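# Wind the cord onto the winder and set it down

## Task

Wrap the entire cord around the winder along its long axis, passing it through both notches. No loop may sit more than about a finger's width away from the winder, and the free end beyond the last notch it passes through must be no longer than about one finger. Finally, set the winder on the table and release it.

## Robot and tools

ROBOT. Two arms, left_arm and right_arm. Each carries an identical five-finger right hand, so the hands are not mirrored and every hand number means the same on both. Base positions in the scene frame: left_arm at (+0.081, +0.503, 0) m, right_arm at (-0.073, -0.439, 0) m, each turned very slightly about z.

FRAMES. The scene frame has its origin at table-top height, midway between the nominal bases. +z is up, +x points out over the table, and left_arm sits on the +y side. The table and fixed cameras use this frame. Each arm reports its hand poses and velocities in its own base frame, and its offsets run along its own base axes. Rotations turn about the Hand target's position.

HAND POINT. A point 0.05 m in front of the palm. Its +z runs along the straight fingers, +y out of the palm, and +x across the palm away from the thumb. Straight fingertips reach 0.06 to 0.07 m past it along +z. A bracket on the little-finger side of the wrist can strike things. With the palm down, the wrist can hang up to about 0.13 m below the point, so it may reach the table first.

ROW LAYOUT. Every row is 28 numbers, each in [-1, 1], always covering both arms.
- Numbers 1 to 6 are left_arm dx, dy, dz, rx, ry, rz.
- Numbers 7 to 14 are the left hand: thumb_turn, thumb_bend, index, middle, ring, little, force_limit, speed.
- Numbers 15 to 28 repeat that pattern for right_arm and its hand.

POSE NUMBERS. These are offsets, not poses. They count from that arm's Hand target at the start of the action or move, along its base axes. 1.0 equals 0.6 m or 180 degrees. rx, ry, rz together form one rotation vector. Sending six zeros re-requests the current Hand target, and repeating an offset moves the arm further. The controller limits the commanded orientation to within 32 degrees of the measured one at each step.

HAND NUMBERS. These are absolute motor targets: -1 is open (straight, or thumb beside the palm) and +1 is closed (thumb in front of the palm and bent, fingers curled). force_limit maps -1 to 0 N and +1 to 10 N at the fingertip (15 N for the two thumb motors). speed rises from nearly zero at -1 to full at +0.48 and stays full up to +1. No value means 'unchanged'. To hold a hand as it is, resend the last eight numbers you sent for it. Before anything has been sent, use its hand_measured plus hand_force_limit and hand_speed. For a gentle grip, close at speed -0.94 or lower. With the thumb in front of the palm, the hand holds objects about 0.035 to 0.065 m thick, or handles down to about 0.025 m.

TOOLS.
- execute_actions(actions, cameras): actions is a list of actions. Each action has up to 15 rows, one per 1/30 s step. Every row counts from the pose at the start of that action. A short action keeps its last row until 15 steps have passed.
- move(target, speed, blend, stop_force, zero, blocking, cameras): target is one row, or a list of up to 15 rows. Every row's offsets count from the same starting Hand targets. The paths are straight, end together, last at least 0.5 s and at most 10 s, and do not avoid obstacles. speed is in m/s, from 0.002 to 3.2, default 0.25. blend is in metres and rounds corners in a list. stop_force is in N, from 4 to 120, one value for both arms. It ends an arm's path when pushback along the path reaches that level; do not rely on it while the hand turns. zero (default true) re-zeroes the force reading first. blocking=false cannot be combined with stop_force. The result includes a 'move:' line giving the ending (done, off_target, moving, held, fault) and the limits that acted (paced means the pose was clipped; held means steps were withheld).
- wait(seconds 0 to 10); stop() brakes a running move.
- zoom_image(camera, region [x0,y0,x1,y1] in pixels, at most 504 by 504).
- show_instructions(); zero_wrist_force(arm); finished_scene(scene=1).

CAMERAS. cam_high, cam_low, cam_left_wrist and cam_right_wrist, each 672x504. cameras=["all"] returns all four. An empty actions list returns images by default. An unknown camera name invalidates the call.

RESULTS. For each arm: Hand target (the last commanded pose after clipping; the next offsets count from it), end_effector_position in metres, end_effector_quat_wxyz, velocities, joint positions and torques. The wrist force and torque are along the hand's own axes, and a third line gives the peak since the last reading. For each hand: hand_measured, hand_stopped_by (moving, target, force, stalled, fault) and hand_load_n. A load near 0 on a grip means the object has slipped out. The hand point often settles a little short of its target; send the remaining distance as an offset.

AVOID.
- Letting the cord or winder fall, or leaving either off the table.
- Dropping or releasing parts while they move, and hitting things fast.
- Pushing past a firm contact. The arms are stiff: roughly 150 N of external force, or joint torque over its limit (elbow 135, wrist joints 48.6 N m), stops the arm for 10 s.
- Contact between the two arms, including one hand closing on the other.
- Paths passing near an arm's own base.
- Holding stretched or loaded poses for long. Motors warn at 70 °C and lock at 85 °C.

The winder must remain wound and resting on the table after release, before finished_scene.

Each tool is called after ">>>" as name([rows], argument=value, ...), one row to a line, values as JSON.

Reference images:

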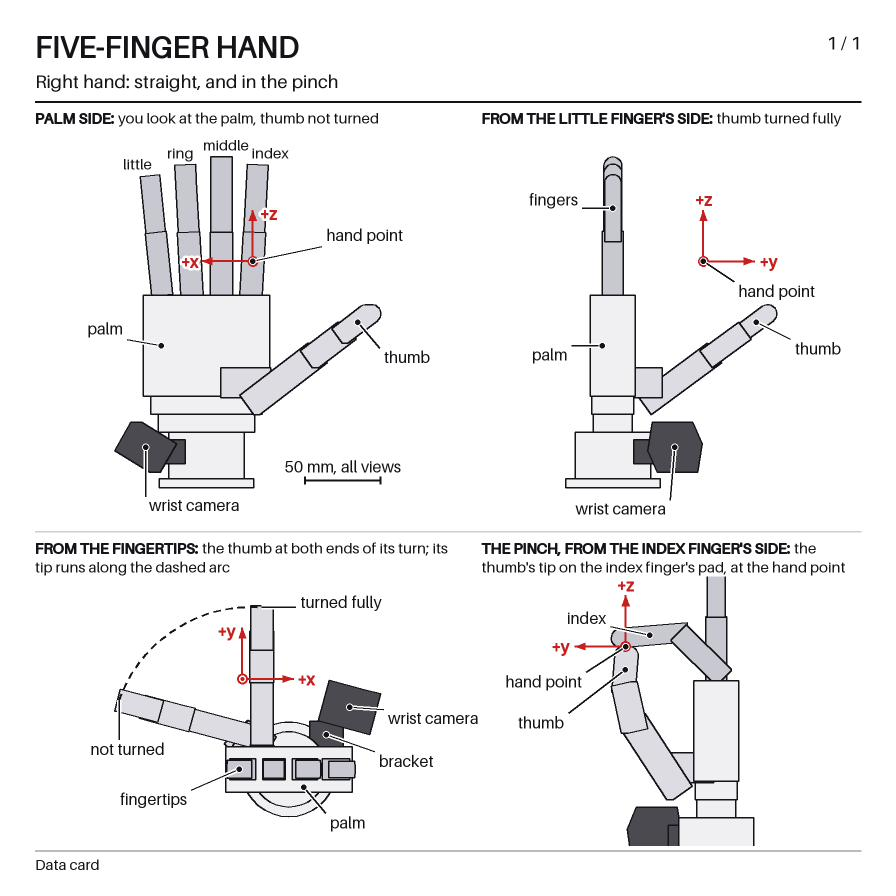

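## Session

>>> execute_actions(actions=[])

Scene clock: 0.00 s.
left_arm: end_effector_position=(+0.9158, -0.0248, +0.3270) hand_measured=(-1.000, -1.000, -1.000, -1.000, -1.000, -1.000) hand_load_n=(+0.0, +0.0, +0.0, +0.0, +0.0, +0.0) hand_stopped_by=(target, target, target, target, target, target) hand_force_limit=0.00 hand_speed=-0.80 end_effector_quat_wxyz=(-0.132, -0.353, +0.863, +0.337) | right_arm: end_effector_position=(+1.2188, +0.0334, +0.1807) hand_measured=(-1.000, -1.000, -1.000, -1.000, -1.000, -1.000) hand_load_n=(+0.0, +0.0, +0.0, +0.0, +0.0, +0.0) hand_stopped_by=(target, target, target, target, target, target) hand_force_limit=0.00 hand_speed=-0.80 end_effector_quat_wxyz=(+0.441, -0.157, +0.723, -0.507)
Joint positions: left_arm=[-0.36 -0.343 0.308 2.295 1.273 -2.815] | right_arm=[-0.03 -0.725 1.128 -0.285 2.178 -2.572]
Joint velocities: within noise
Joint torques (N m): no reading
Wrist force (N): no reading
Wrist torque (N m): no reading
Wrist force, peak (N): no reading
Hand target: left_arm +0.9158, -0.0248, +0.3270; -0.132, -0.353, +0.863, +0.337 | right_arm +1.2188, +0.0334, +0.1807; +0.441, -0.157, +0.723, -0.507

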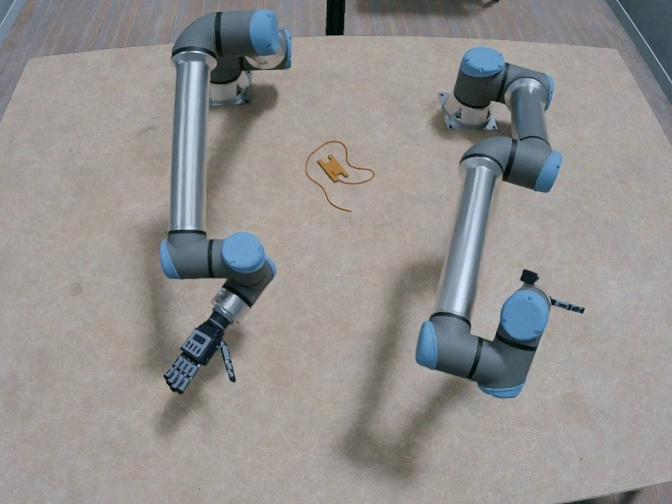

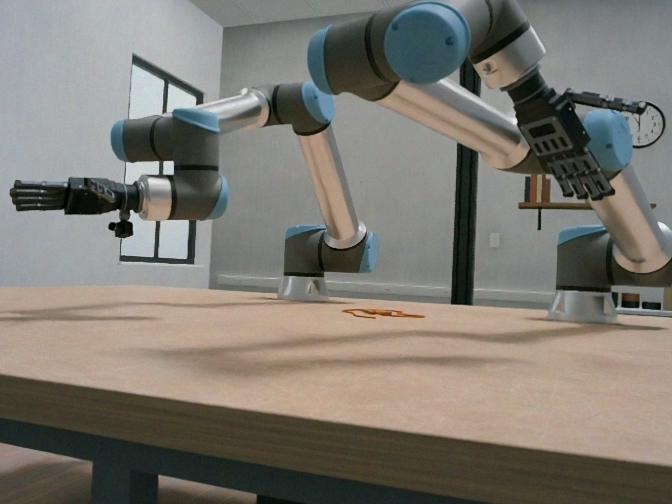

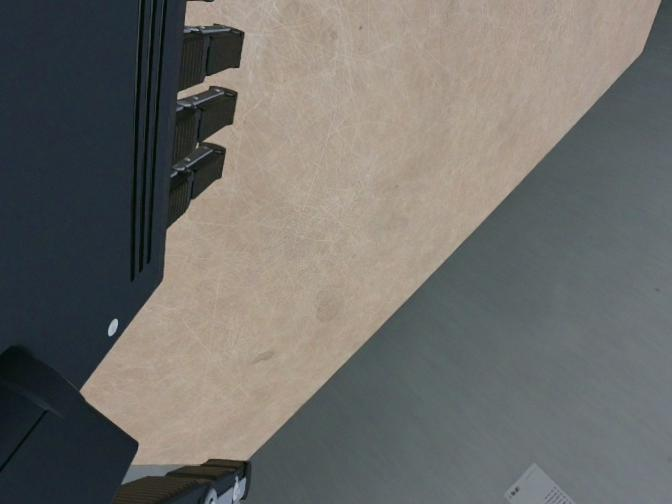

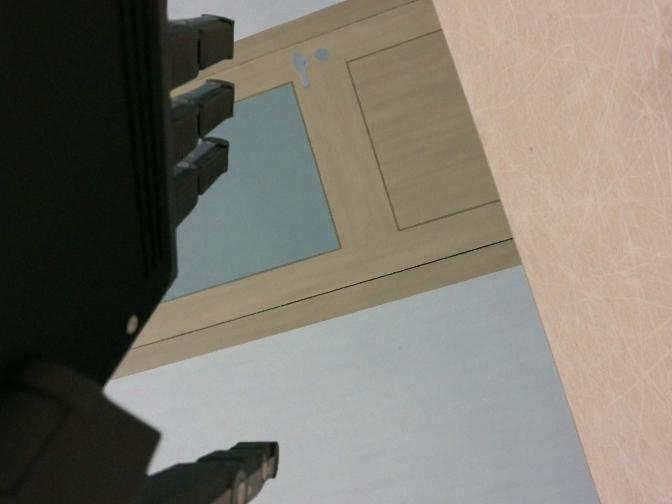

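>>> zoom_image(camera="cam_high", region=[280, 120, 400, 230])

>>> zoom_image(camera="cam_low", region=[320, 290, 450, 340])

Scaled by 4.200 from the camera's 672x504 image, which has a finer 960x720 frame.

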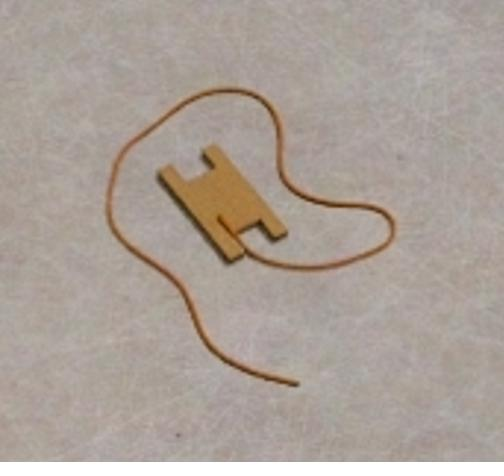

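Scaled by 3.877 from the camera's 672x504 image, which has a finer 960x720 frame.

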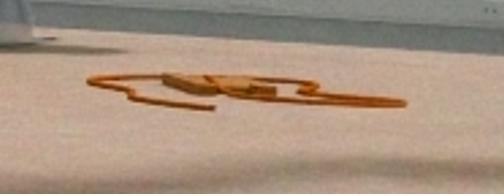

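>>> move(target=[0,0,0,0,0,0,-1,-1,-1,-1,-1,-1,0,-0.8,-0.6147,0.461,0.2,-0.288,0.339,0.305,-1,-1,-1,-1,-1,-1,0,-0.8], speed=0.4, cameras=["cam_high","cam_right_wrist"])

Scene clock: 11.63 s.
left_arm: end_effector_position=(+0.9158, -0.0248, +0.3270) hand_measured=(-1.000, -1.000, -1.000, -1.000, -1.000, -1.000) hand_load_n=(+0.5, +0.0, +0.0, +0.0, +0.0, +0.0) hand_stopped_by=(target, target, target, target, target, target) hand_force_limit=0.00 hand_speed=-0.80 end_effector_quat_wxyz=(-0.132, -0.353, +0.863, +0.337) | right_arm: end_effector_position=(+0.8500, +0.3099, +0.3007) hand_measured=(-1.000, -1.000, -1.000, -1.000, -1.000, -1.000) hand_load_n=(+0.0, +0.0, +0.0, +0.0, -0.5, +0.0) hand_stopped_by=(target, target, target, target, target, target) hand_force_limit=0.00 hand_speed=-0.80 end_effector_quat_wxyz=(-0.104, +0.826, -0.417, +0.364) end_effector_velocity=(-0.002, +0.001, +0.001) end_effector_angular_velocity=(-0.002, +0.004, +0.003)
Joint positions: left_arm=[-0.36 -0.343 0.308 2.295 1.273 -2.815] | right_arm=[0.247 -1.045 1.213 0.676 1.872 -3.645]
Joint velocities: left_arm=[within noise] | right_arm=[0.001 0 -0.001 0.005 0 -0.002]
Joint torques (N m): left_arm=[-0.07 -128.37 -33.92 3.96 -0.2 -0.24] | right_arm=[8.65 -63.14 -44.68 3.2 2.93 -2.51]
Wrist force (N): left_arm=[0.0 0.1 -0.2] | right_arm=[-2.0 -1.5 0.5]
Wrist torque (N m): left_arm=[0.04 0.00 0.01] | right_arm=[-0.21 0.18 -0.02]
Wrist force, peak (N): left_arm=[-0.4 0.2 -0.7] | right_arm=[-2.7 -1.0 -0.2]
Hand target: left_arm +0.9158, -0.0248, +0.3270; -0.132, -0.353, +0.863, +0.337 | right_arm +0.8500, +0.3100, +0.3007; -0.103, +0.826, -0.417, +0.364
Off the commanded pose: left_arm 0.000 m, 0 deg | right_arm 0.000 m, 0 deg.
move: done
camera_calibration:
cam_right_wrist: T_world_to_cam=[[-0.512256, -0.767087, -0.386228, 0.793869], [-0.797684, 0.591612, -0.117029, 0.526761], [0.318268, 0.248139, -0.914949, 0.0458086], [0, 0, 0, 1]] pos_world=[0.812273, 0.285961, 0.410173]
Images, in order (width x height): cam_high 672x504, cam_right_wrist 672x504.

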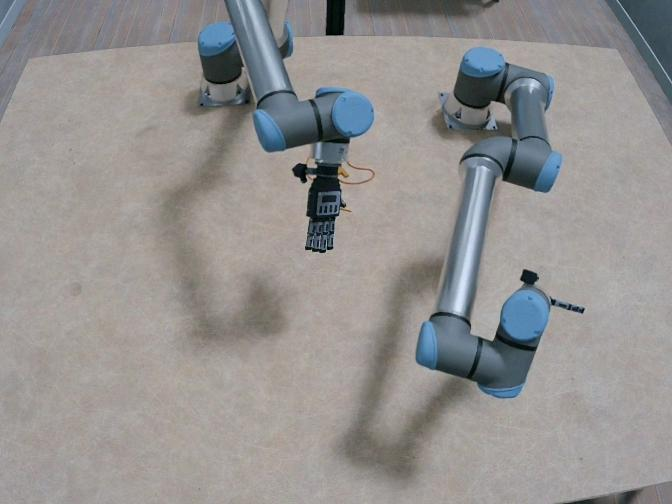

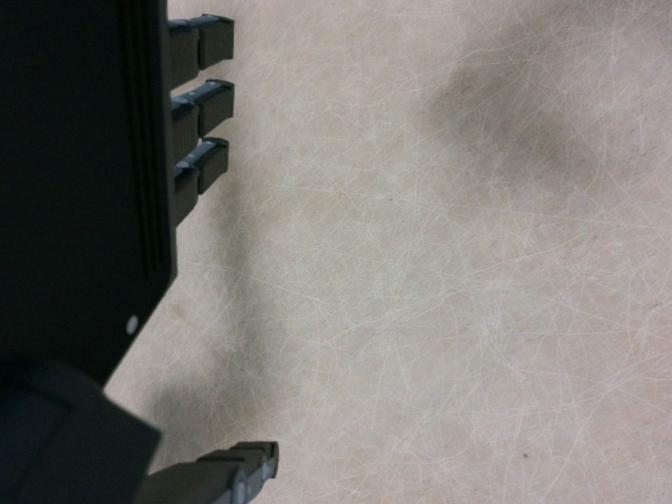

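>>> move(target=[0,0,0,0,0,0,-1,-1,-1,-1,-1,-1,0,-0.8,-0.495,0.30,-0.083,-0.140,0.2306,0.442,-1,-1,-1,-1,-1,-1,0,-0.8], speed=0.4, cameras=["cam_high","cam_right_wrist"])

Scene clock: 14.83 s.
left_arm: end_effector_position=(+0.9158, -0.0248, +0.3270) hand_measured=(-1.000, -1.000, -1.000, -1.000, -1.000, -1.000) hand_load_n=(+0.0, +0.0, +0.0, +0.0, +0.0, +0.0) hand_stopped_by=(target, target, target, target, target, target) hand_force_limit=0.00 hand_speed=-0.80 end_effector_quat_wxyz=(-0.132, -0.353, +0.863, +0.337) | right_arm: end_effector_position=(+0.5531, +0.4899, +0.2510) hand_measured=(-1.000, -1.000, -1.000, -1.000, -1.000, -1.000) hand_load_n=(+0.0, +0.0, +0.0, +0.0, +0.0, +0.0) hand_stopped_by=(target, target, target, target, target, target) hand_force_limit=0.00 hand_speed=-0.80 end_effector_quat_wxyz=(+0.000, +0.965, +0.263, +0.001)
Joint positions: left_arm=[-0.36 -0.343 0.308 2.295 1.273 -2.815] | right_arm=[0.569 -0.987 1.296 1.261 1.572 -4.677]
Joint torques (N m): left_arm=[0.55 -128.34 -34.33 4.36 -0.48 -0.3] | right_arm=[9.89 -61.68 -41.47 5.21 -3.39 -2.63]
Wrist force (N): left_arm=[-0.1 -0.1 -0.1] | right_arm=[-0.9 -1.8 0.4]
Wrist torque (N m): left_arm=[0.00 0.01 -0.01] | right_arm=[-0.16 0.11 0.19]
Wrist force, peak (N): left_arm=[-0.7 0.4 -0.5] | right_arm=[-1.4 -2.7 0.6]
Hand target: left_arm +0.9158, -0.0248, +0.3270; -0.132, -0.353, +0.863, +0.337 | right_arm +0.5530, +0.4900, +0.2509; +0.000, +0.965, +0.264, +0.001
Off the commanded pose: left_arm 0.000 m, 0 deg | right_arm 0.000 m, 0 deg.
move: done
camera_calibration:
cam_right_wrist: T_world_to_cam=[[0.662611, -0.748596, -0.0234835, 0.0106262], [-0.620177, -0.565982, 0.54318, 0.480844], [-0.419914, -0.345353, -0.839288, 0.730116], [0, 0, 0, 1]] pos_world=[0.597753, 0.532252, 0.351842]
Images, in order (width x height): cam_high 672x504, cam_right_wrist 672x504.

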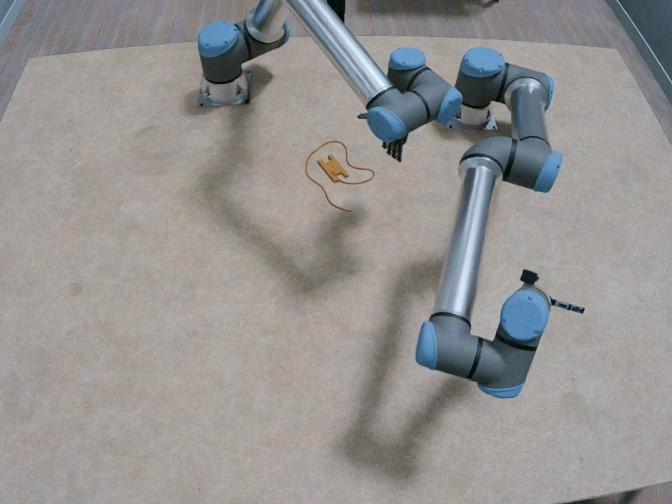

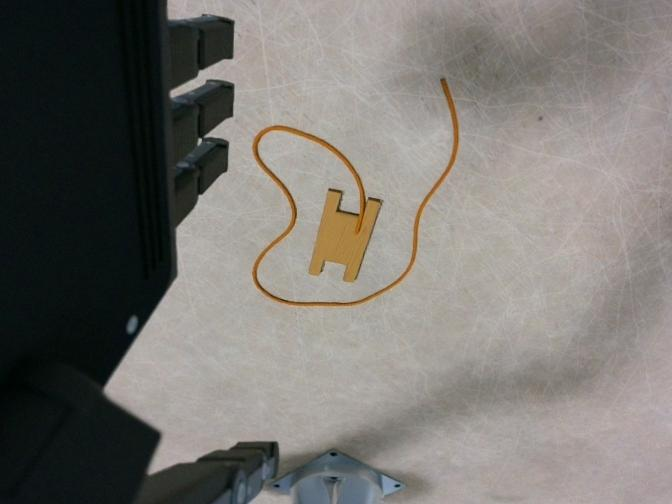

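>>> zoom_image(camera="cam_right_wrist", region=[240, 60, 480, 320])

>>> zoom_image(camera="cam_right_wrist", region=[300, 180, 400, 290])

Scaled by 1.938 from the camera's 672x504 image, which has a finer 960x720 frame.

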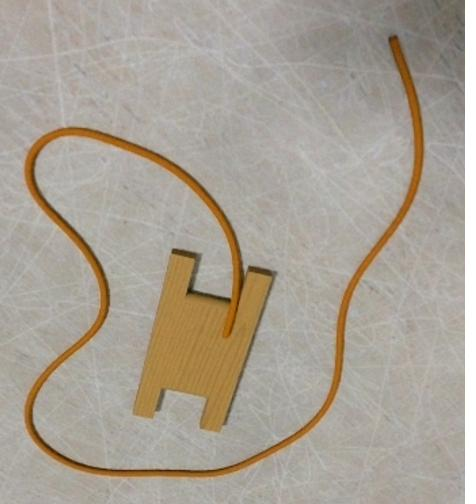

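Scaled by 4.582 from the camera's 672x504 image, which has a finer 960x720 frame.

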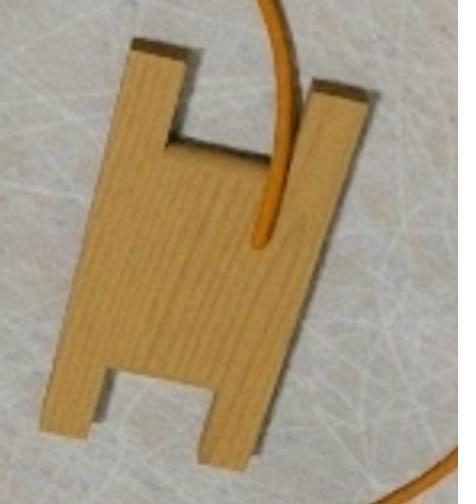

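>>> move(target=[0,0,0,0,0,0,-1,-1,-1,-1,-1,-1,0,-0.8,0,0,0,0,0,0,1,-0.5,-0.25,-0.25,-1,-1,0,0.2], cameras=["cam_right_wrist"])

Scene clock: 17.40 s.
left_arm: end_effector_position=(+0.9158, -0.0248, +0.3270) hand_measured=(-1.000, -1.000, -1.000, -1.000, -1.000, -1.000) hand_load_n=(+0.0, +0.0, +0.0, +0.0, +0.0, +0.0) hand_stopped_by=(target, target, target, target, target, target) hand_force_limit=0.00 hand_speed=-0.80 end_effector_quat_wxyz=(-0.132, -0.353, +0.863, +0.337) | right_arm: end_effector_position=(+0.5530, +0.4900, +0.2509) hand_measured=(+1.000, -0.500, -0.250, -0.250, -1.000, -1.000) hand_load_n=(+0.0, +0.0, +0.0, +0.0, +0.0, +0.0) hand_stopped_by=(target, target, target, target, target, target) hand_force_limit=0.00 hand_speed=0.20 end_effector_quat_wxyz=(+0.000, +0.965, +0.264, +0.001)
Joint positions: left_arm=[-0.36 -0.343 0.308 2.295 1.273 -2.815] | right_arm=[0.569 -0.987 1.295 1.261 1.572 -4.677]
Joint torques (N m): left_arm=[2.45 -124.87 -35.13 4.44 -0.45 -0.26] | right_arm=[8.73 -63.92 -31.9 3.91 0.57 -2]
Wrist force (N): left_arm=[-0.2 0.0 -0.3] | right_arm=[-0.8 -1.7 0.9]
Wrist torque (N m): left_arm=[0.02 0.03 -0.02] | right_arm=[-0.17 0.07 0.19]
Wrist force, peak (N): left_arm=[-0.6 0.0 -0.5] | right_arm=[-0.9 -2.4 0.7]
Hand target: left_arm +0.9158, -0.0248, +0.3270; -0.132, -0.353, +0.863, +0.337 | right_arm +0.5530, +0.4900, +0.2509; +0.000, +0.965, +0.264, +0.001
Off the commanded pose: left_arm 0.000 m, 0 deg | right_arm 0.000 m, 0 deg.
move: done
camera_calibration:
cam_right_wrist: T_world_to_cam=[[0.663001, -0.748248, -0.0235489, 0.010448], [-0.619694, -0.566198, 0.543506, 0.480607], [-0.420011, -0.345752, -0.839075, 0.730338], [0, 0, 0, 1]] pos_world=[0.597652, 0.532452, 0.351841]
Images, in order (width x height): cam_right_wrist 672x504.

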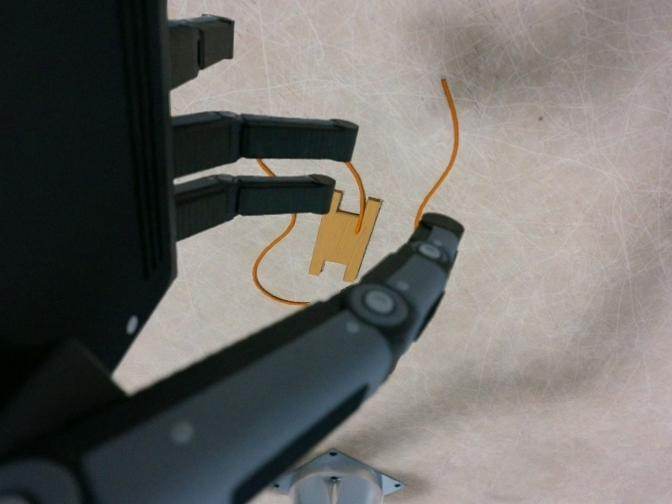

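>>> move(target=[0,0,0,0,0,0,-1,-1,-1,-1,-1,-1,0,-0.8,-0.1557,-0.1448,-0.2516,0.2513,0.1426,-0.0098,1,-0.75,-0.4,-0.4,-1,-1,0,0.2], cameras=["cam_high","cam_low","cam_right_wrist"])

Scene clock: 20.87 s.
left_arm: end_effector_position=(+0.9158, -0.0248, +0.3270) hand_measured=(-1.000, -1.000, -1.000, -1.000, -1.000, -1.000) hand_load_n=(+0.0, +0.0, +0.0, +0.0, +0.0, +0.0) hand_stopped_by=(target, target, target, target, target, target) hand_force_limit=0.00 hand_speed=-0.80 end_effector_quat_wxyz=(-0.132, -0.353, +0.863, +0.337) | right_arm: end_effector_position=(+0.4596, +0.4032, +0.1000) hand_measured=(+1.000, -0.750, -0.400, -0.400, -1.000, -1.000) hand_load_n=(+0.0, +0.0, +0.0, +0.0, +0.0, +0.0) hand_stopped_by=(target, target, target, target, target, target) hand_force_limit=0.00 hand_speed=0.20 end_effector_quat_wxyz=(-0.424, +0.871, +0.223, -0.108)
Joint positions: left_arm=[-0.36 -0.343 0.308 2.295 1.273 -2.815] | right_arm=[0.156 -0.991 1.839 1.128 0.736 -5.238]
Joint torques (N m): left_arm=[3.38 -126.33 -35.7 4.03 -0.13 -0.04] | right_arm=[-15.17 -51.63 -16.82 5.73 -4.4 -2.25]
Wrist force (N): left_arm=[-0.1 0.2 -0.3] | right_arm=[-1.2 -0.3 0.4]
Wrist torque (N m): left_arm=[0.05 0.02 0.00] | right_arm=[-0.05 0.14 0.07]
Wrist force, peak (N): left_arm=[-0.5 0.5 -0.5] | right_arm=[-0.6 -2.4 0.6]
Hand target: left_arm +0.9158, -0.0248, +0.3270; -0.132, -0.353, +0.863, +0.337 | right_arm +0.4595, +0.4031, +0.1000; -0.424, +0.871, +0.223, -0.108
Off the commanded pose: left_arm 0.000 m, 0 deg | right_arm 0.000 m, 0 deg.
move: done
camera_calibration:
cam_right_wrist: T_world_to_cam=[[0.448383, -0.422508, -0.78768, 0.0475718], [-0.464825, -0.862918, 0.198266, 0.538531], [-0.763473, 0.277234, -0.58331, 0.415505], [0, 0, 0, 1]] pos_world=[0.546219, 0.369615, 0.173067]
Images, in order (width x height): cam_high 672x504, cam_low 672x504, cam_right_wrist 672x504.

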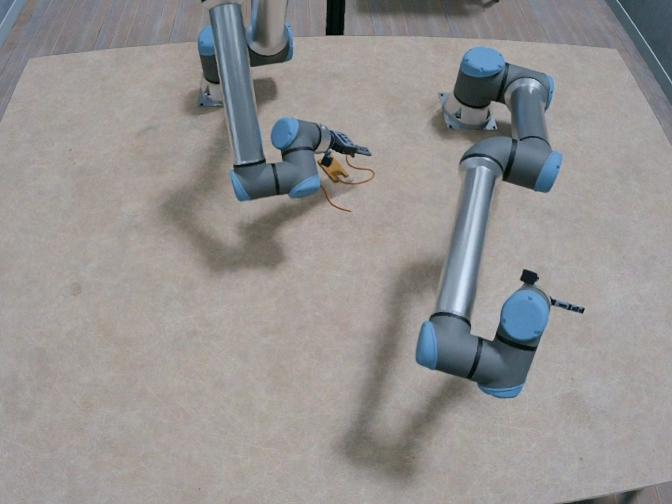

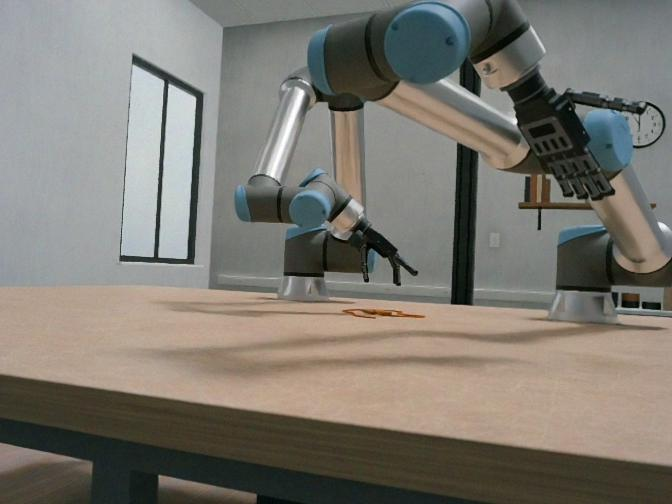

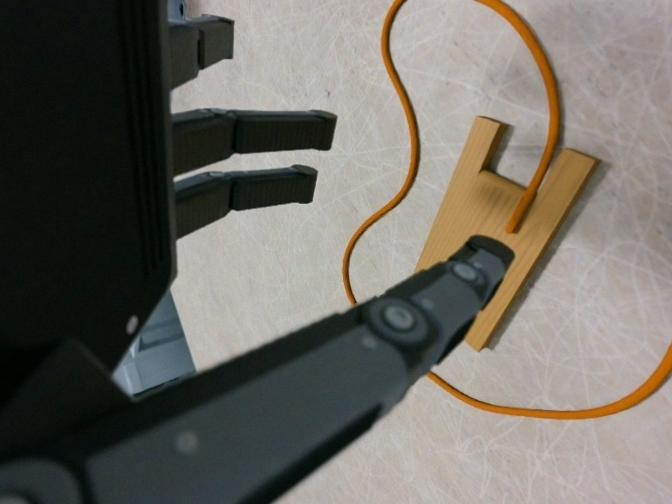

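>>> zoom_image(camera="cam_right_wrist", region=[400, 90, 640, 370])

Scaled by 1.800 from the camera's 672x504 image, which has a finer 960x720 frame.

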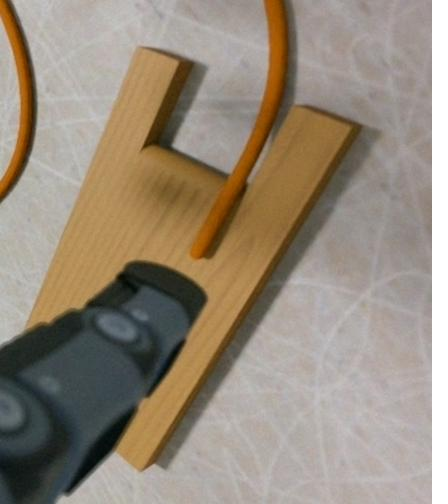

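>>> move(target=[0,0,0,0,0,0,-1,-1,-1,-1,-1,-1,0,-0.8,0.0012,-0.0057,-0.108,0,0,0,1,-0.75,-0.4,-0.4,-1,-1,0,0.2], speed=0.1, cameras=["cam_high","cam_low","cam_right_wrist"])

>>> zoom_image(camera="cam_low", region=[320, 220, 450, 330])

Scene clock: 24.13 s.
left_arm: end_effector_position=(+0.9158, -0.0248, +0.3270) hand_measured=(-1.000, -1.000, -1.000, -1.000, -1.000, -1.000) hand_load_n=(+0.0, +0.0, +0.0, +0.0, +0.0, +0.0) hand_stopped_by=(target, target, target, target, target, target) hand_force_limit=0.00 hand_speed=-0.80 end_effector_quat_wxyz=(-0.132, -0.353, +0.863, +0.337) | right_arm: end_effector_position=(+0.4602, +0.3997, +0.0355) hand_measured=(+1.000, -0.750, -0.400, -0.400, -1.000, -1.000) hand_load_n=(+0.0, +0.0, +0.0, +0.0, +0.0, +0.0) hand_stopped_by=(target, target, target, target, target, target) hand_force_limit=0.00 hand_speed=0.20 end_effector_quat_wxyz=(-0.424, +0.871, +0.223, -0.108)
Joint positions: left_arm=[-0.36 -0.343 0.308 2.295 1.273 -2.815] | right_arm=[0.15 -0.906 1.851 1.037 0.738 -5.247]
Joint torques (N m): left_arm=[1.28 -127.27 -35.77 4.61 -0.69 -0.18] | right_arm=[-17.09 -55.34 -14.87 2.03 1.34 -2.48]
Wrist force (N): left_arm=[0.1 0.2 -0.3] | right_arm=[-1.3 -0.3 0.9]
Wrist torque (N m): left_arm=[0.05 -0.01 0.02] | right_arm=[-0.09 0.12 0.06]
Wrist force, peak (N): left_arm=[-0.5 0.5 -0.6] | right_arm=[-1.6 -0.6 0.7]
Hand target: left_arm +0.9158, -0.0248, +0.3270; -0.132, -0.353, +0.863, +0.337 | right_arm +0.4603, +0.3997, +0.0352; -0.424, +0.871, +0.223, -0.108
Off the commanded pose: left_arm 0.000 m, 0 deg | right_arm 0.000 m, 0 deg.
move: done
camera_calibration:
cam_right_wrist: T_world_to_cam=[[0.448273, -0.422297, -0.787856, -0.00510354], [-0.464749, -0.862989, 0.198136, 0.548642], [-0.763583, 0.277336, -0.583117, 0.37933], [0, 0, 0, 1]] pos_world=[0.546919, 0.366115, 0.108467]
Images, in order (width x height): cam_high 672x504, cam_low 672x504, cam_right_wrist 672x504.

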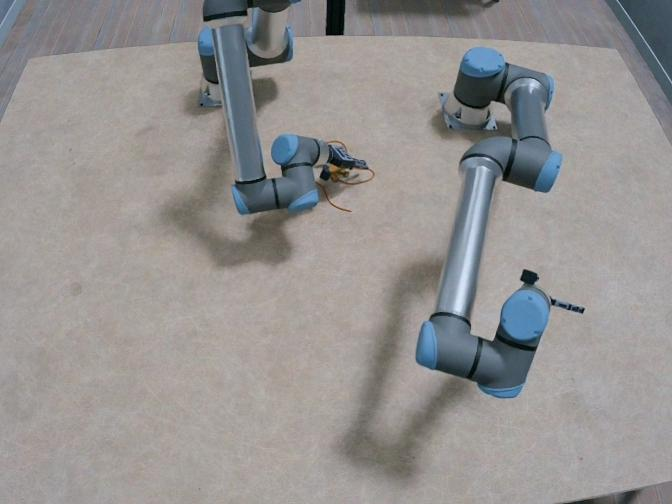

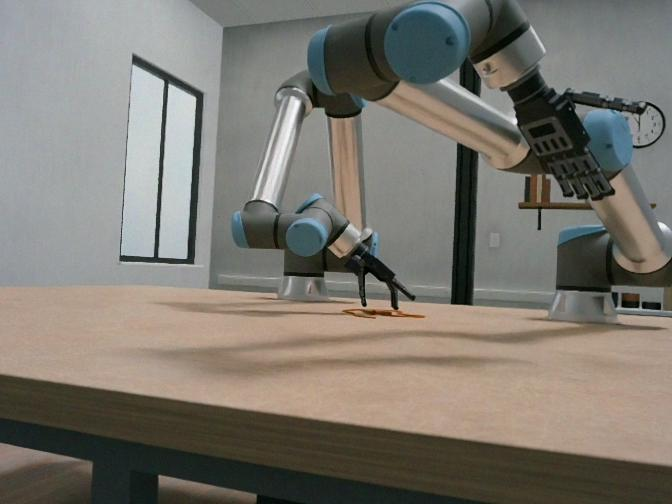

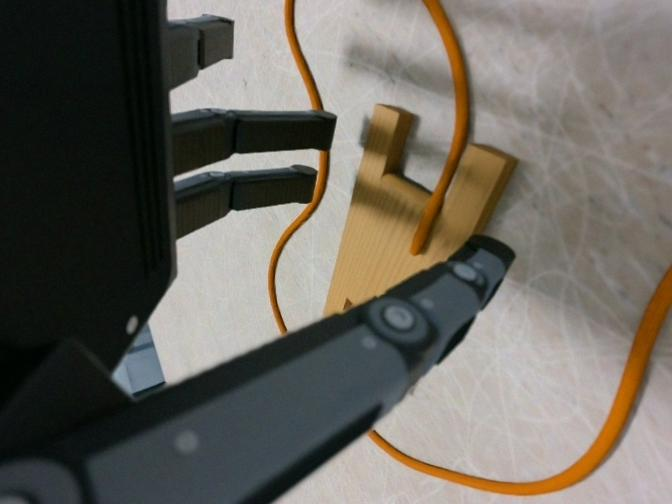

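Scaled by 3.877 from the camera's 672x504 image, which has a finer 960x720 frame.

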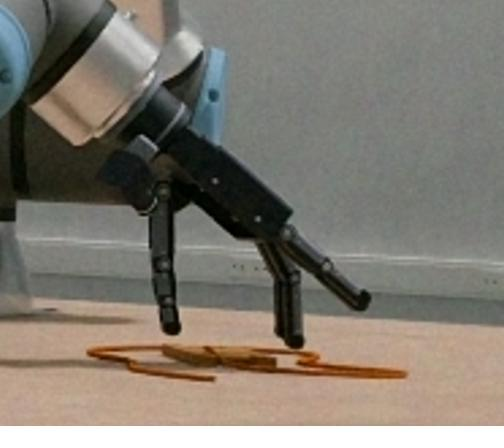

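>>> zoom_image(camera="cam_low", region=[350, 285, 420, 325])

>>> zoom_image(camera="cam_right_wrist", region=[250, 80, 540, 340])

Scaled by 7.200 from the camera's 672x504 image, which has a finer 960x720 frame.

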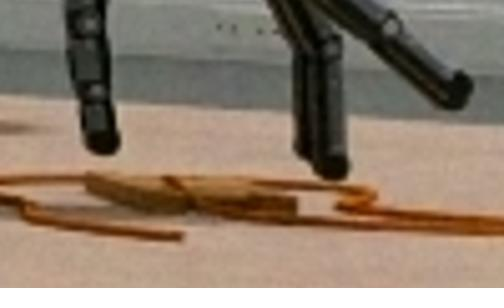

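Scaled by 1.738 from the camera's 672x504 image, which has a finer 960x720 frame.

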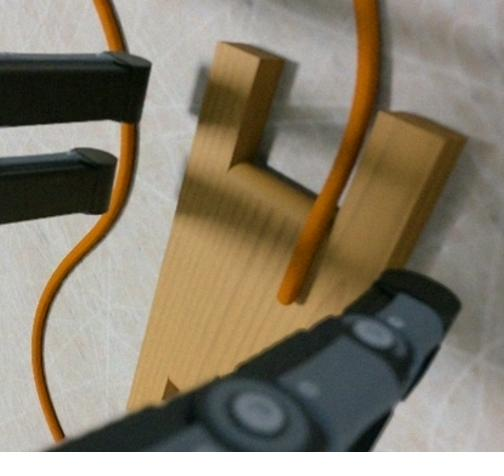

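>>> move(target=[0,0,0,0,0,0,-1,-1,-1,-1,-1,-1,0,-0.8,0,0,-0.0158,0.0171,0.0093,0,1,-0.75,-0.4,-0.4,-1,-1,0,0.2], speed=0.05, cameras=["cam_low","cam_right_wrist"])

>>> zoom_image(camera="cam_low", region=[350, 285, 420, 325])

Scene clock: 26.83 s.
left_arm: end_effector_position=(+0.9158, -0.0248, +0.3270) hand_measured=(-1.000, -1.000, -1.000, -1.000, -1.000, -1.000) hand_load_n=(+0.0, -0.5, +0.0, +0.0, +0.0, +0.0) hand_stopped_by=(target, target, target, target, target, target) hand_force_limit=0.00 hand_speed=-0.80 end_effector_quat_wxyz=(-0.132, -0.353, +0.863, +0.337) | right_arm: end_effector_position=(+0.4603, +0.3997, +0.0257) hand_measured=(+1.000, -0.750, -0.400, -0.400, -1.000, -1.000) hand_load_n=(+0.0, +0.0, +0.0, +0.0, +0.0, +0.0) hand_stopped_by=(target, target, target, target, target, target) hand_force_limit=0.00 hand_speed=0.20 end_effector_quat_wxyz=(-0.451, +0.858, +0.219, -0.114)
Joint positions: left_arm=[-0.36 -0.343 0.308 2.295 1.273 -2.815] | right_arm=[0.13 -0.869 1.857 1.064 0.695 -5.311]
Joint torques (N m): left_arm=[0.79 -125.45 -35.42 4.46 -0.64 -0.29] | right_arm=[-17.7 -55.41 -11.66 5.34 -4.54 -2.76]
Wrist force (N): left_arm=[-0.2 0.3 -0.2] | right_arm=[-1.0 -0.4 0.6]
Wrist torque (N m): left_arm=[0.06 0.03 0.00] | right_arm=[-0.10 0.09 0.06]
Wrist force, peak (N): left_arm=[-0.1 0.3 -0.8] | right_arm=[-1.4 -0.5 1.0]
Hand target: left_arm +0.9158, -0.0248, +0.3270; -0.132, -0.353, +0.863, +0.337 | right_arm +0.4603, +0.3997, +0.0257; -0.451, +0.858, +0.219, -0.114
Off the commanded pose: left_arm 0.000 m, 0 deg | right_arm 0.000 m, 0 deg.
move: done
camera_calibration:
cam_right_wrist: T_world_to_cam=[[0.424849, -0.379294, -0.821973, -0.0182908], [-0.459541, -0.872664, 0.165164, 0.552964], [-0.779952, 0.30756, -0.545052, 0.368175], [0, 0, 0, 1]] pos_world=[0.549039, 0.362378, 0.09431]
Images, in order (width x height): cam_low 672x504, cam_right_wrist 672x504.

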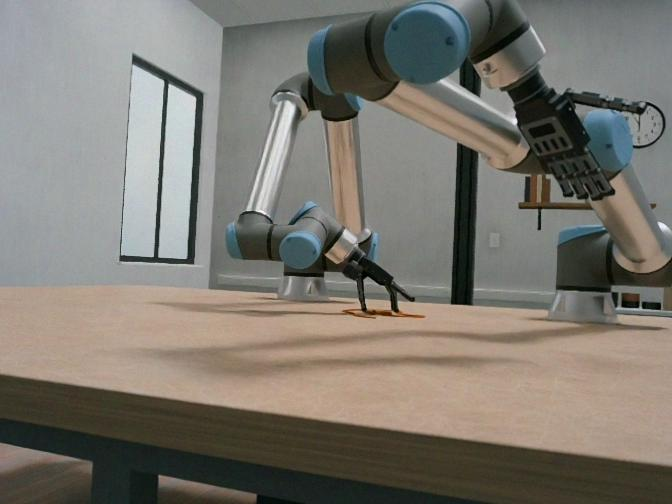

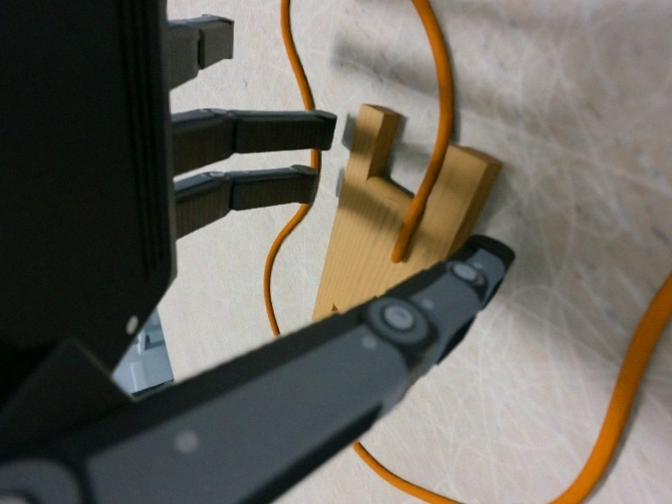

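Scaled by 7.200 from the camera's 672x504 image, which has a finer 960x720 frame.

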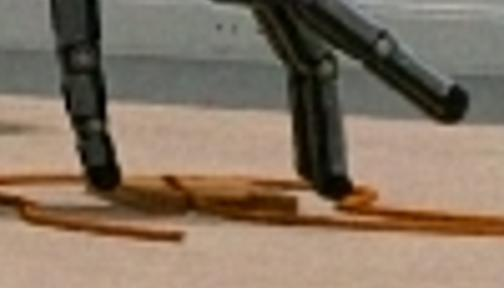

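>>> move(target=[0,0,0,0,0,0,-1,-1,-1,-1,-1,-1,0,-0.8,0,0,-0.025,0,0,0,1,-0.75,-0.4,-0.4,-1,-1,0,0.2], speed=0.01, stop_force=4, cameras=["cam_low","cam_right_wrist"])

>>> zoom_image(camera="cam_low", region=[350, 285, 420, 325])

Scene clock: 28.83 s.
left_arm: end_effector_position=(+0.9158, -0.0248, +0.3270) hand_measured=(-1.000, -1.000, -1.000, -1.000, -1.000, -1.000) hand_load_n=(+0.0, +0.0, -0.5, -0.5, +0.0, +0.0) hand_stopped_by=(target, target, target, target, target, target) hand_force_limit=0.00 hand_speed=-0.80 end_effector_quat_wxyz=(-0.132, -0.353, +0.863, +0.337) | right_arm: end_effector_position=(+0.4602, +0.3997, +0.0196) hand_measured=(+1.000, -0.750, -0.400, -0.400, -1.000, -1.000) hand_load_n=(+0.0, +0.0, +0.0, +0.5, +0.0, +0.0) hand_stopped_by=(target, target, target, target, target, target) hand_force_limit=0.00 hand_speed=0.20 end_effector_quat_wxyz=(-0.451, +0.858, +0.219, -0.114)
Joint positions: left_arm=[-0.36 -0.343 0.308 2.295 1.273 -2.815] | right_arm=[0.13 -0.86 1.857 1.056 0.694 -5.311]
Joint torques (N m): left_arm=[0.14 -126.93 -34.18 4.26 -0.28 -0.28] | right_arm=[-6.45 -77.65 -11.88 4.72 1.6 -1.96]
Wrist force (N): left_arm=[-0.2 0.5 -0.5] | right_arm=[-2.0 -2.9 -1.9]
Wrist torque (N m): left_arm=[0.11 0.03 0.01] | right_arm=[0.08 0.01 0.02]
Wrist force, peak (N): left_arm=[-0.3 0.5 -0.6] | right_arm=[-2.1 -10.1 -9.8]
Hand target: left_arm +0.9158, -0.0248, +0.3270; -0.132, -0.353, +0.863, +0.337 | right_arm +0.4602, +0.3997, +0.0196; -0.451, +0.858, +0.219, -0.114 (not the last commanded pose)
Off the commanded pose: left_arm 0.000 m, 0 deg | right_arm 0.009 m, 0 deg.
move: contact (right_arm)
camera_calibration:
cam_right_wrist: T_world_to_cam=[[0.424734, -0.379075, -0.822133, -0.0233887], [-0.459476, -0.872724, 0.165026, 0.553986], [-0.780053, 0.307659, -0.544852, 0.364798], [0, 0, 0, 1]] pos_world=[0.549039, 0.362378, 0.0881102]
Images, in order (width x height): cam_low 672x504, cam_right_wrist 672x504.

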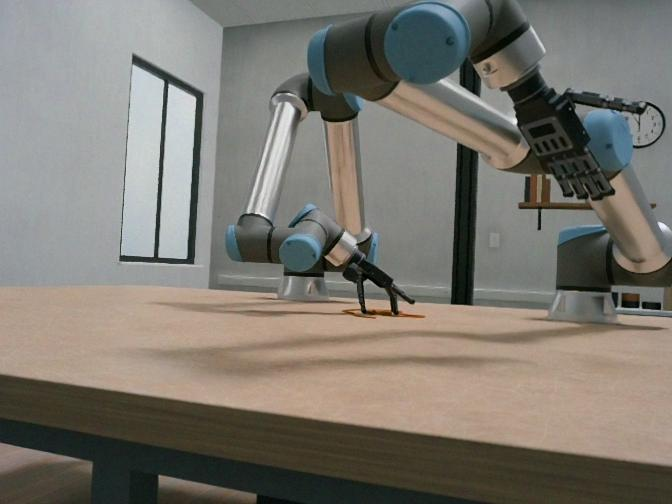

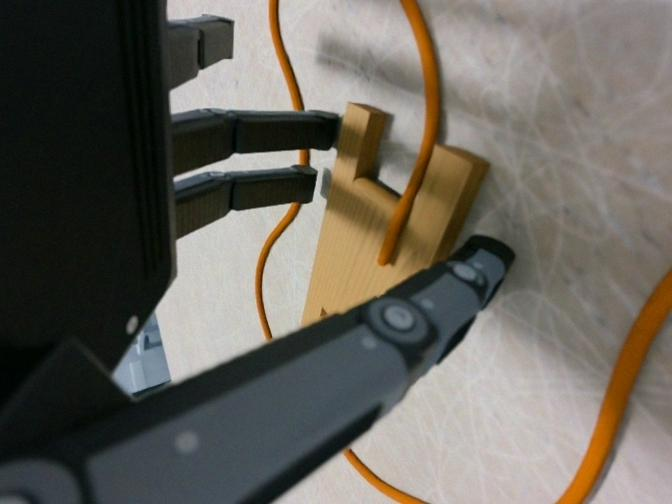

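Scaled by 7.200 from the camera's 672x504 image, which has a finer 960x720 frame.

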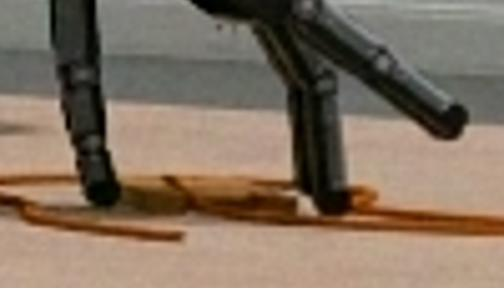

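>>> move(target=[0,0,0,0,0,0,-1,-1,-1,-1,-1,-1,0,-0.8,0,0,0.0015,0,0,0,1,-0.3,0.0,0.0,-1,-1,-0.1,-0.92], speed=0.05, cameras=["cam_low","cam_right_wrist"])

>>> zoom_image(camera="cam_low", region=[350, 285, 420, 325])

Scene clock: 30.40 s.
left_arm: end_effector_position=(+0.9158, -0.0248, +0.3270) hand_measured=(-1.000, -1.000, -1.000, -1.000, -1.000, -1.000) hand_load_n=(+0.0, +0.0, +0.0, +0.0, +0.0, +0.0) hand_stopped_by=(target, target, target, target, target, target) hand_force_limit=0.00 hand_speed=-0.80 end_effector_quat_wxyz=(-0.132, -0.353, +0.863, +0.337) | right_arm: end_effector_position=(+0.4602, +0.3997, +0.0205) hand_measured=(+1.000, -0.646, -0.214, -0.394, -1.000, -1.000) hand_load_n=(-2.0, +6.5, +6.0, +0.0, +0.0, +0.0) hand_stopped_by=(target, force, force, force, target, target) hand_force_limit=-0.10 hand_speed=-0.92 end_effector_quat_wxyz=(-0.451, +0.858, +0.219, -0.114)
Joint positions: left_arm=[-0.36 -0.343 0.308 2.295 1.273 -2.815] | right_arm=[0.13 -0.862 1.857 1.057 0.694 -5.311]
Joint torques (N m): left_arm=[0.76 -128.23 -35.75 4.17 -0.63 -0.25] | right_arm=[0.96 -76.97 -12 5.14 0.28 -1.3]
Wrist force (N): left_arm=[-0.2 0.4 -0.5] | right_arm=[-1.0 -0.9 0.3]
Wrist torque (N m): left_arm=[0.09 0.04 0.00] | right_arm=[-0.07 0.11 0.06]
Wrist force, peak (N): left_arm=[-0.3 0.6 -0.6] | right_arm=[-1.9 -4.8 0.6]
Hand target: left_arm +0.9158, -0.0248, +0.3270; -0.132, -0.353, +0.863, +0.337 | right_arm +0.4602, +0.3997, +0.0205; -0.451, +0.858, +0.219, -0.114
Off the commanded pose: left_arm 0.000 m, 0 deg | right_arm 0.000 m, 0 deg.
move: done
camera_calibration:
cam_right_wrist: T_world_to_cam=[[0.424716, -0.379109, -0.822127, -0.0226275], [-0.459493, -0.87271, 0.165057, 0.553839], [-0.780053, 0.307659, -0.544852, 0.365288], [0, 0, 0, 1]] pos_world=[0.549039, 0.362378, 0.0890101]
Images, in order (width x height): cam_low 672x504, cam_right_wrist 672x504.

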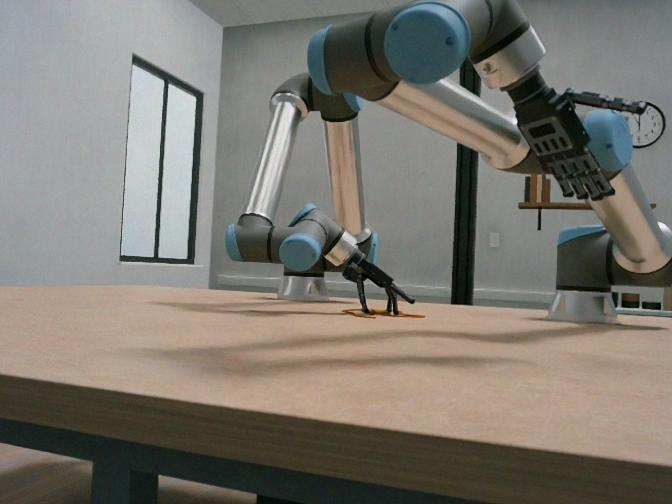

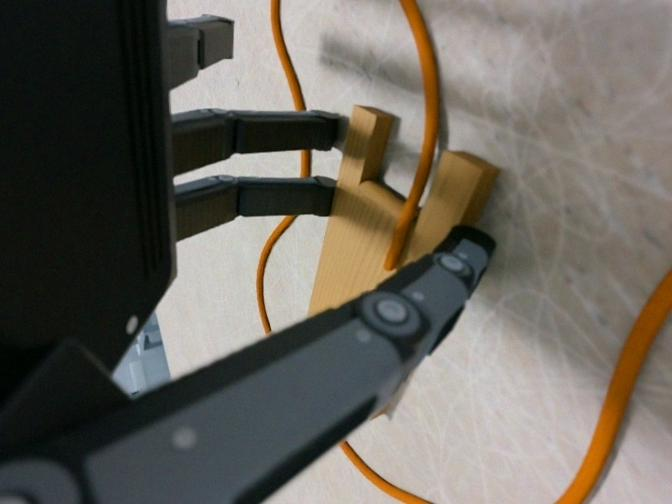

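Scaled by 7.200 from the camera's 672x504 image, which has a finer 960x720 frame.

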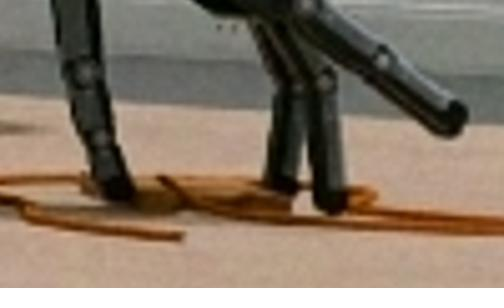

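>>> move(target=[0,0,0,0,0,0,-1,-1,-1,-1,-1,-1,0,-0.8,0,0,0.008,0,0,0,1,-0.3,0.0,0.001,-1,-1,-0.1,-0.92], speed=0.02, cameras=["cam_low","cam_right_wrist"])

>>> zoom_image(camera="cam_low", region=[350, 285, 420, 325])

Scene clock: 31.30 s.
left_arm: end_effector_position=(+0.9158, -0.0248, +0.3270) hand_measured=(-1.000, -1.000, -1.000, -1.000, -1.000, -1.000) hand_load_n=(+0.0, +0.0, +0.0, +0.0, +0.0, +0.0) hand_stopped_by=(target, target, target, target, target, target) hand_force_limit=0.00 hand_speed=-0.80 end_effector_quat_wxyz=(-0.132, -0.353, +0.863, +0.337) | right_arm: end_effector_position=(+0.4602, +0.3997, +0.0250) hand_measured=(+1.000, -0.644, -0.214, -0.394, -1.000, -1.000) hand_load_n=(+0.0, +0.5, +0.0, +0.0, -0.5, +0.0) hand_stopped_by=(target, force, force, force, target, target) hand_force_limit=-0.10 hand_speed=-0.92 end_effector_quat_wxyz=(-0.451, +0.858, +0.219, -0.114)
Joint positions: left_arm=[-0.36 -0.343 0.308 2.295 1.273 -2.815] | right_arm=[0.13 -0.868 1.857 1.063 0.694 -5.311]
Joint torques (N m): left_arm=[0.88 -129.93 -35.62 4.49 -0.21 0.07] | right_arm=[0.4 -76.12 -12.34 5.52 -1.42 -0.32]
Wrist force (N): left_arm=[-0.1 0.1 -0.4] | right_arm=[-0.6 -0.4 0.5]
Wrist torque (N m): left_arm=[0.06 0.03 0.00] | right_arm=[-0.08 0.03 0.09]
Wrist force, peak (N): left_arm=[-0.4 0.3 -0.6] | right_arm=[-0.8 -0.9 1.0]
Hand target: left_arm +0.9158, -0.0248, +0.3270; -0.132, -0.353, +0.863, +0.337 | right_arm +0.4602, +0.3997, +0.0253; -0.451, +0.858, +0.219, -0.114
Off the commanded pose: left_arm 0.000 m, 0 deg | right_arm 0.000 m, 0 deg.
move: done
camera_calibration:
cam_right_wrist: T_world_to_cam=[[0.424716, -0.379109, -0.822127, -0.0188457], [-0.459493, -0.87271, 0.165057, 0.553079], [-0.780053, 0.307659, -0.544852, 0.367794], [0, 0, 0, 1]] pos_world=[0.549039, 0.362378, 0.0936101]
Images, in order (width x height): cam_low 672x504, cam_right_wrist 672x504.

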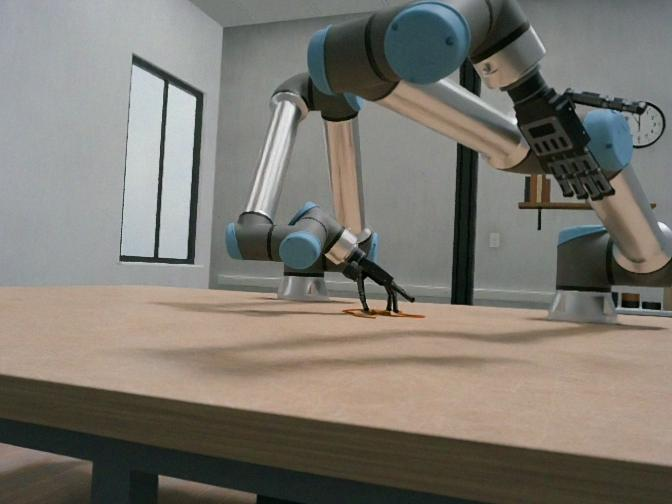

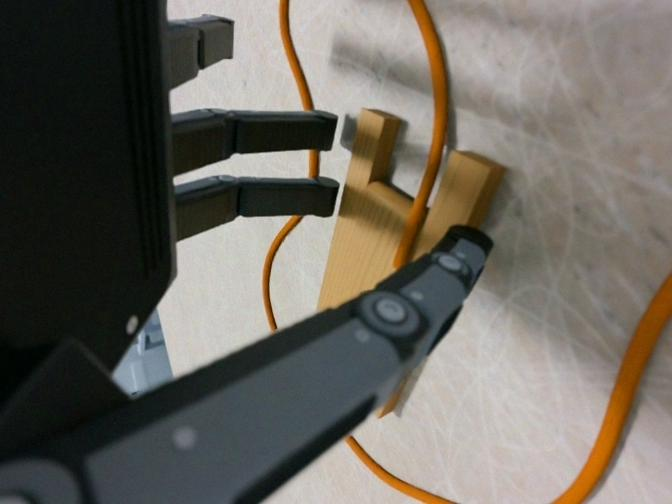

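Scaled by 7.200 from the camera's 672x504 image, which has a finer 960x720 frame.

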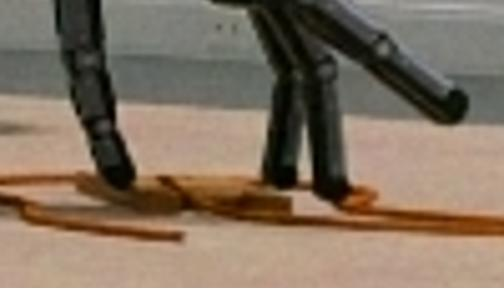

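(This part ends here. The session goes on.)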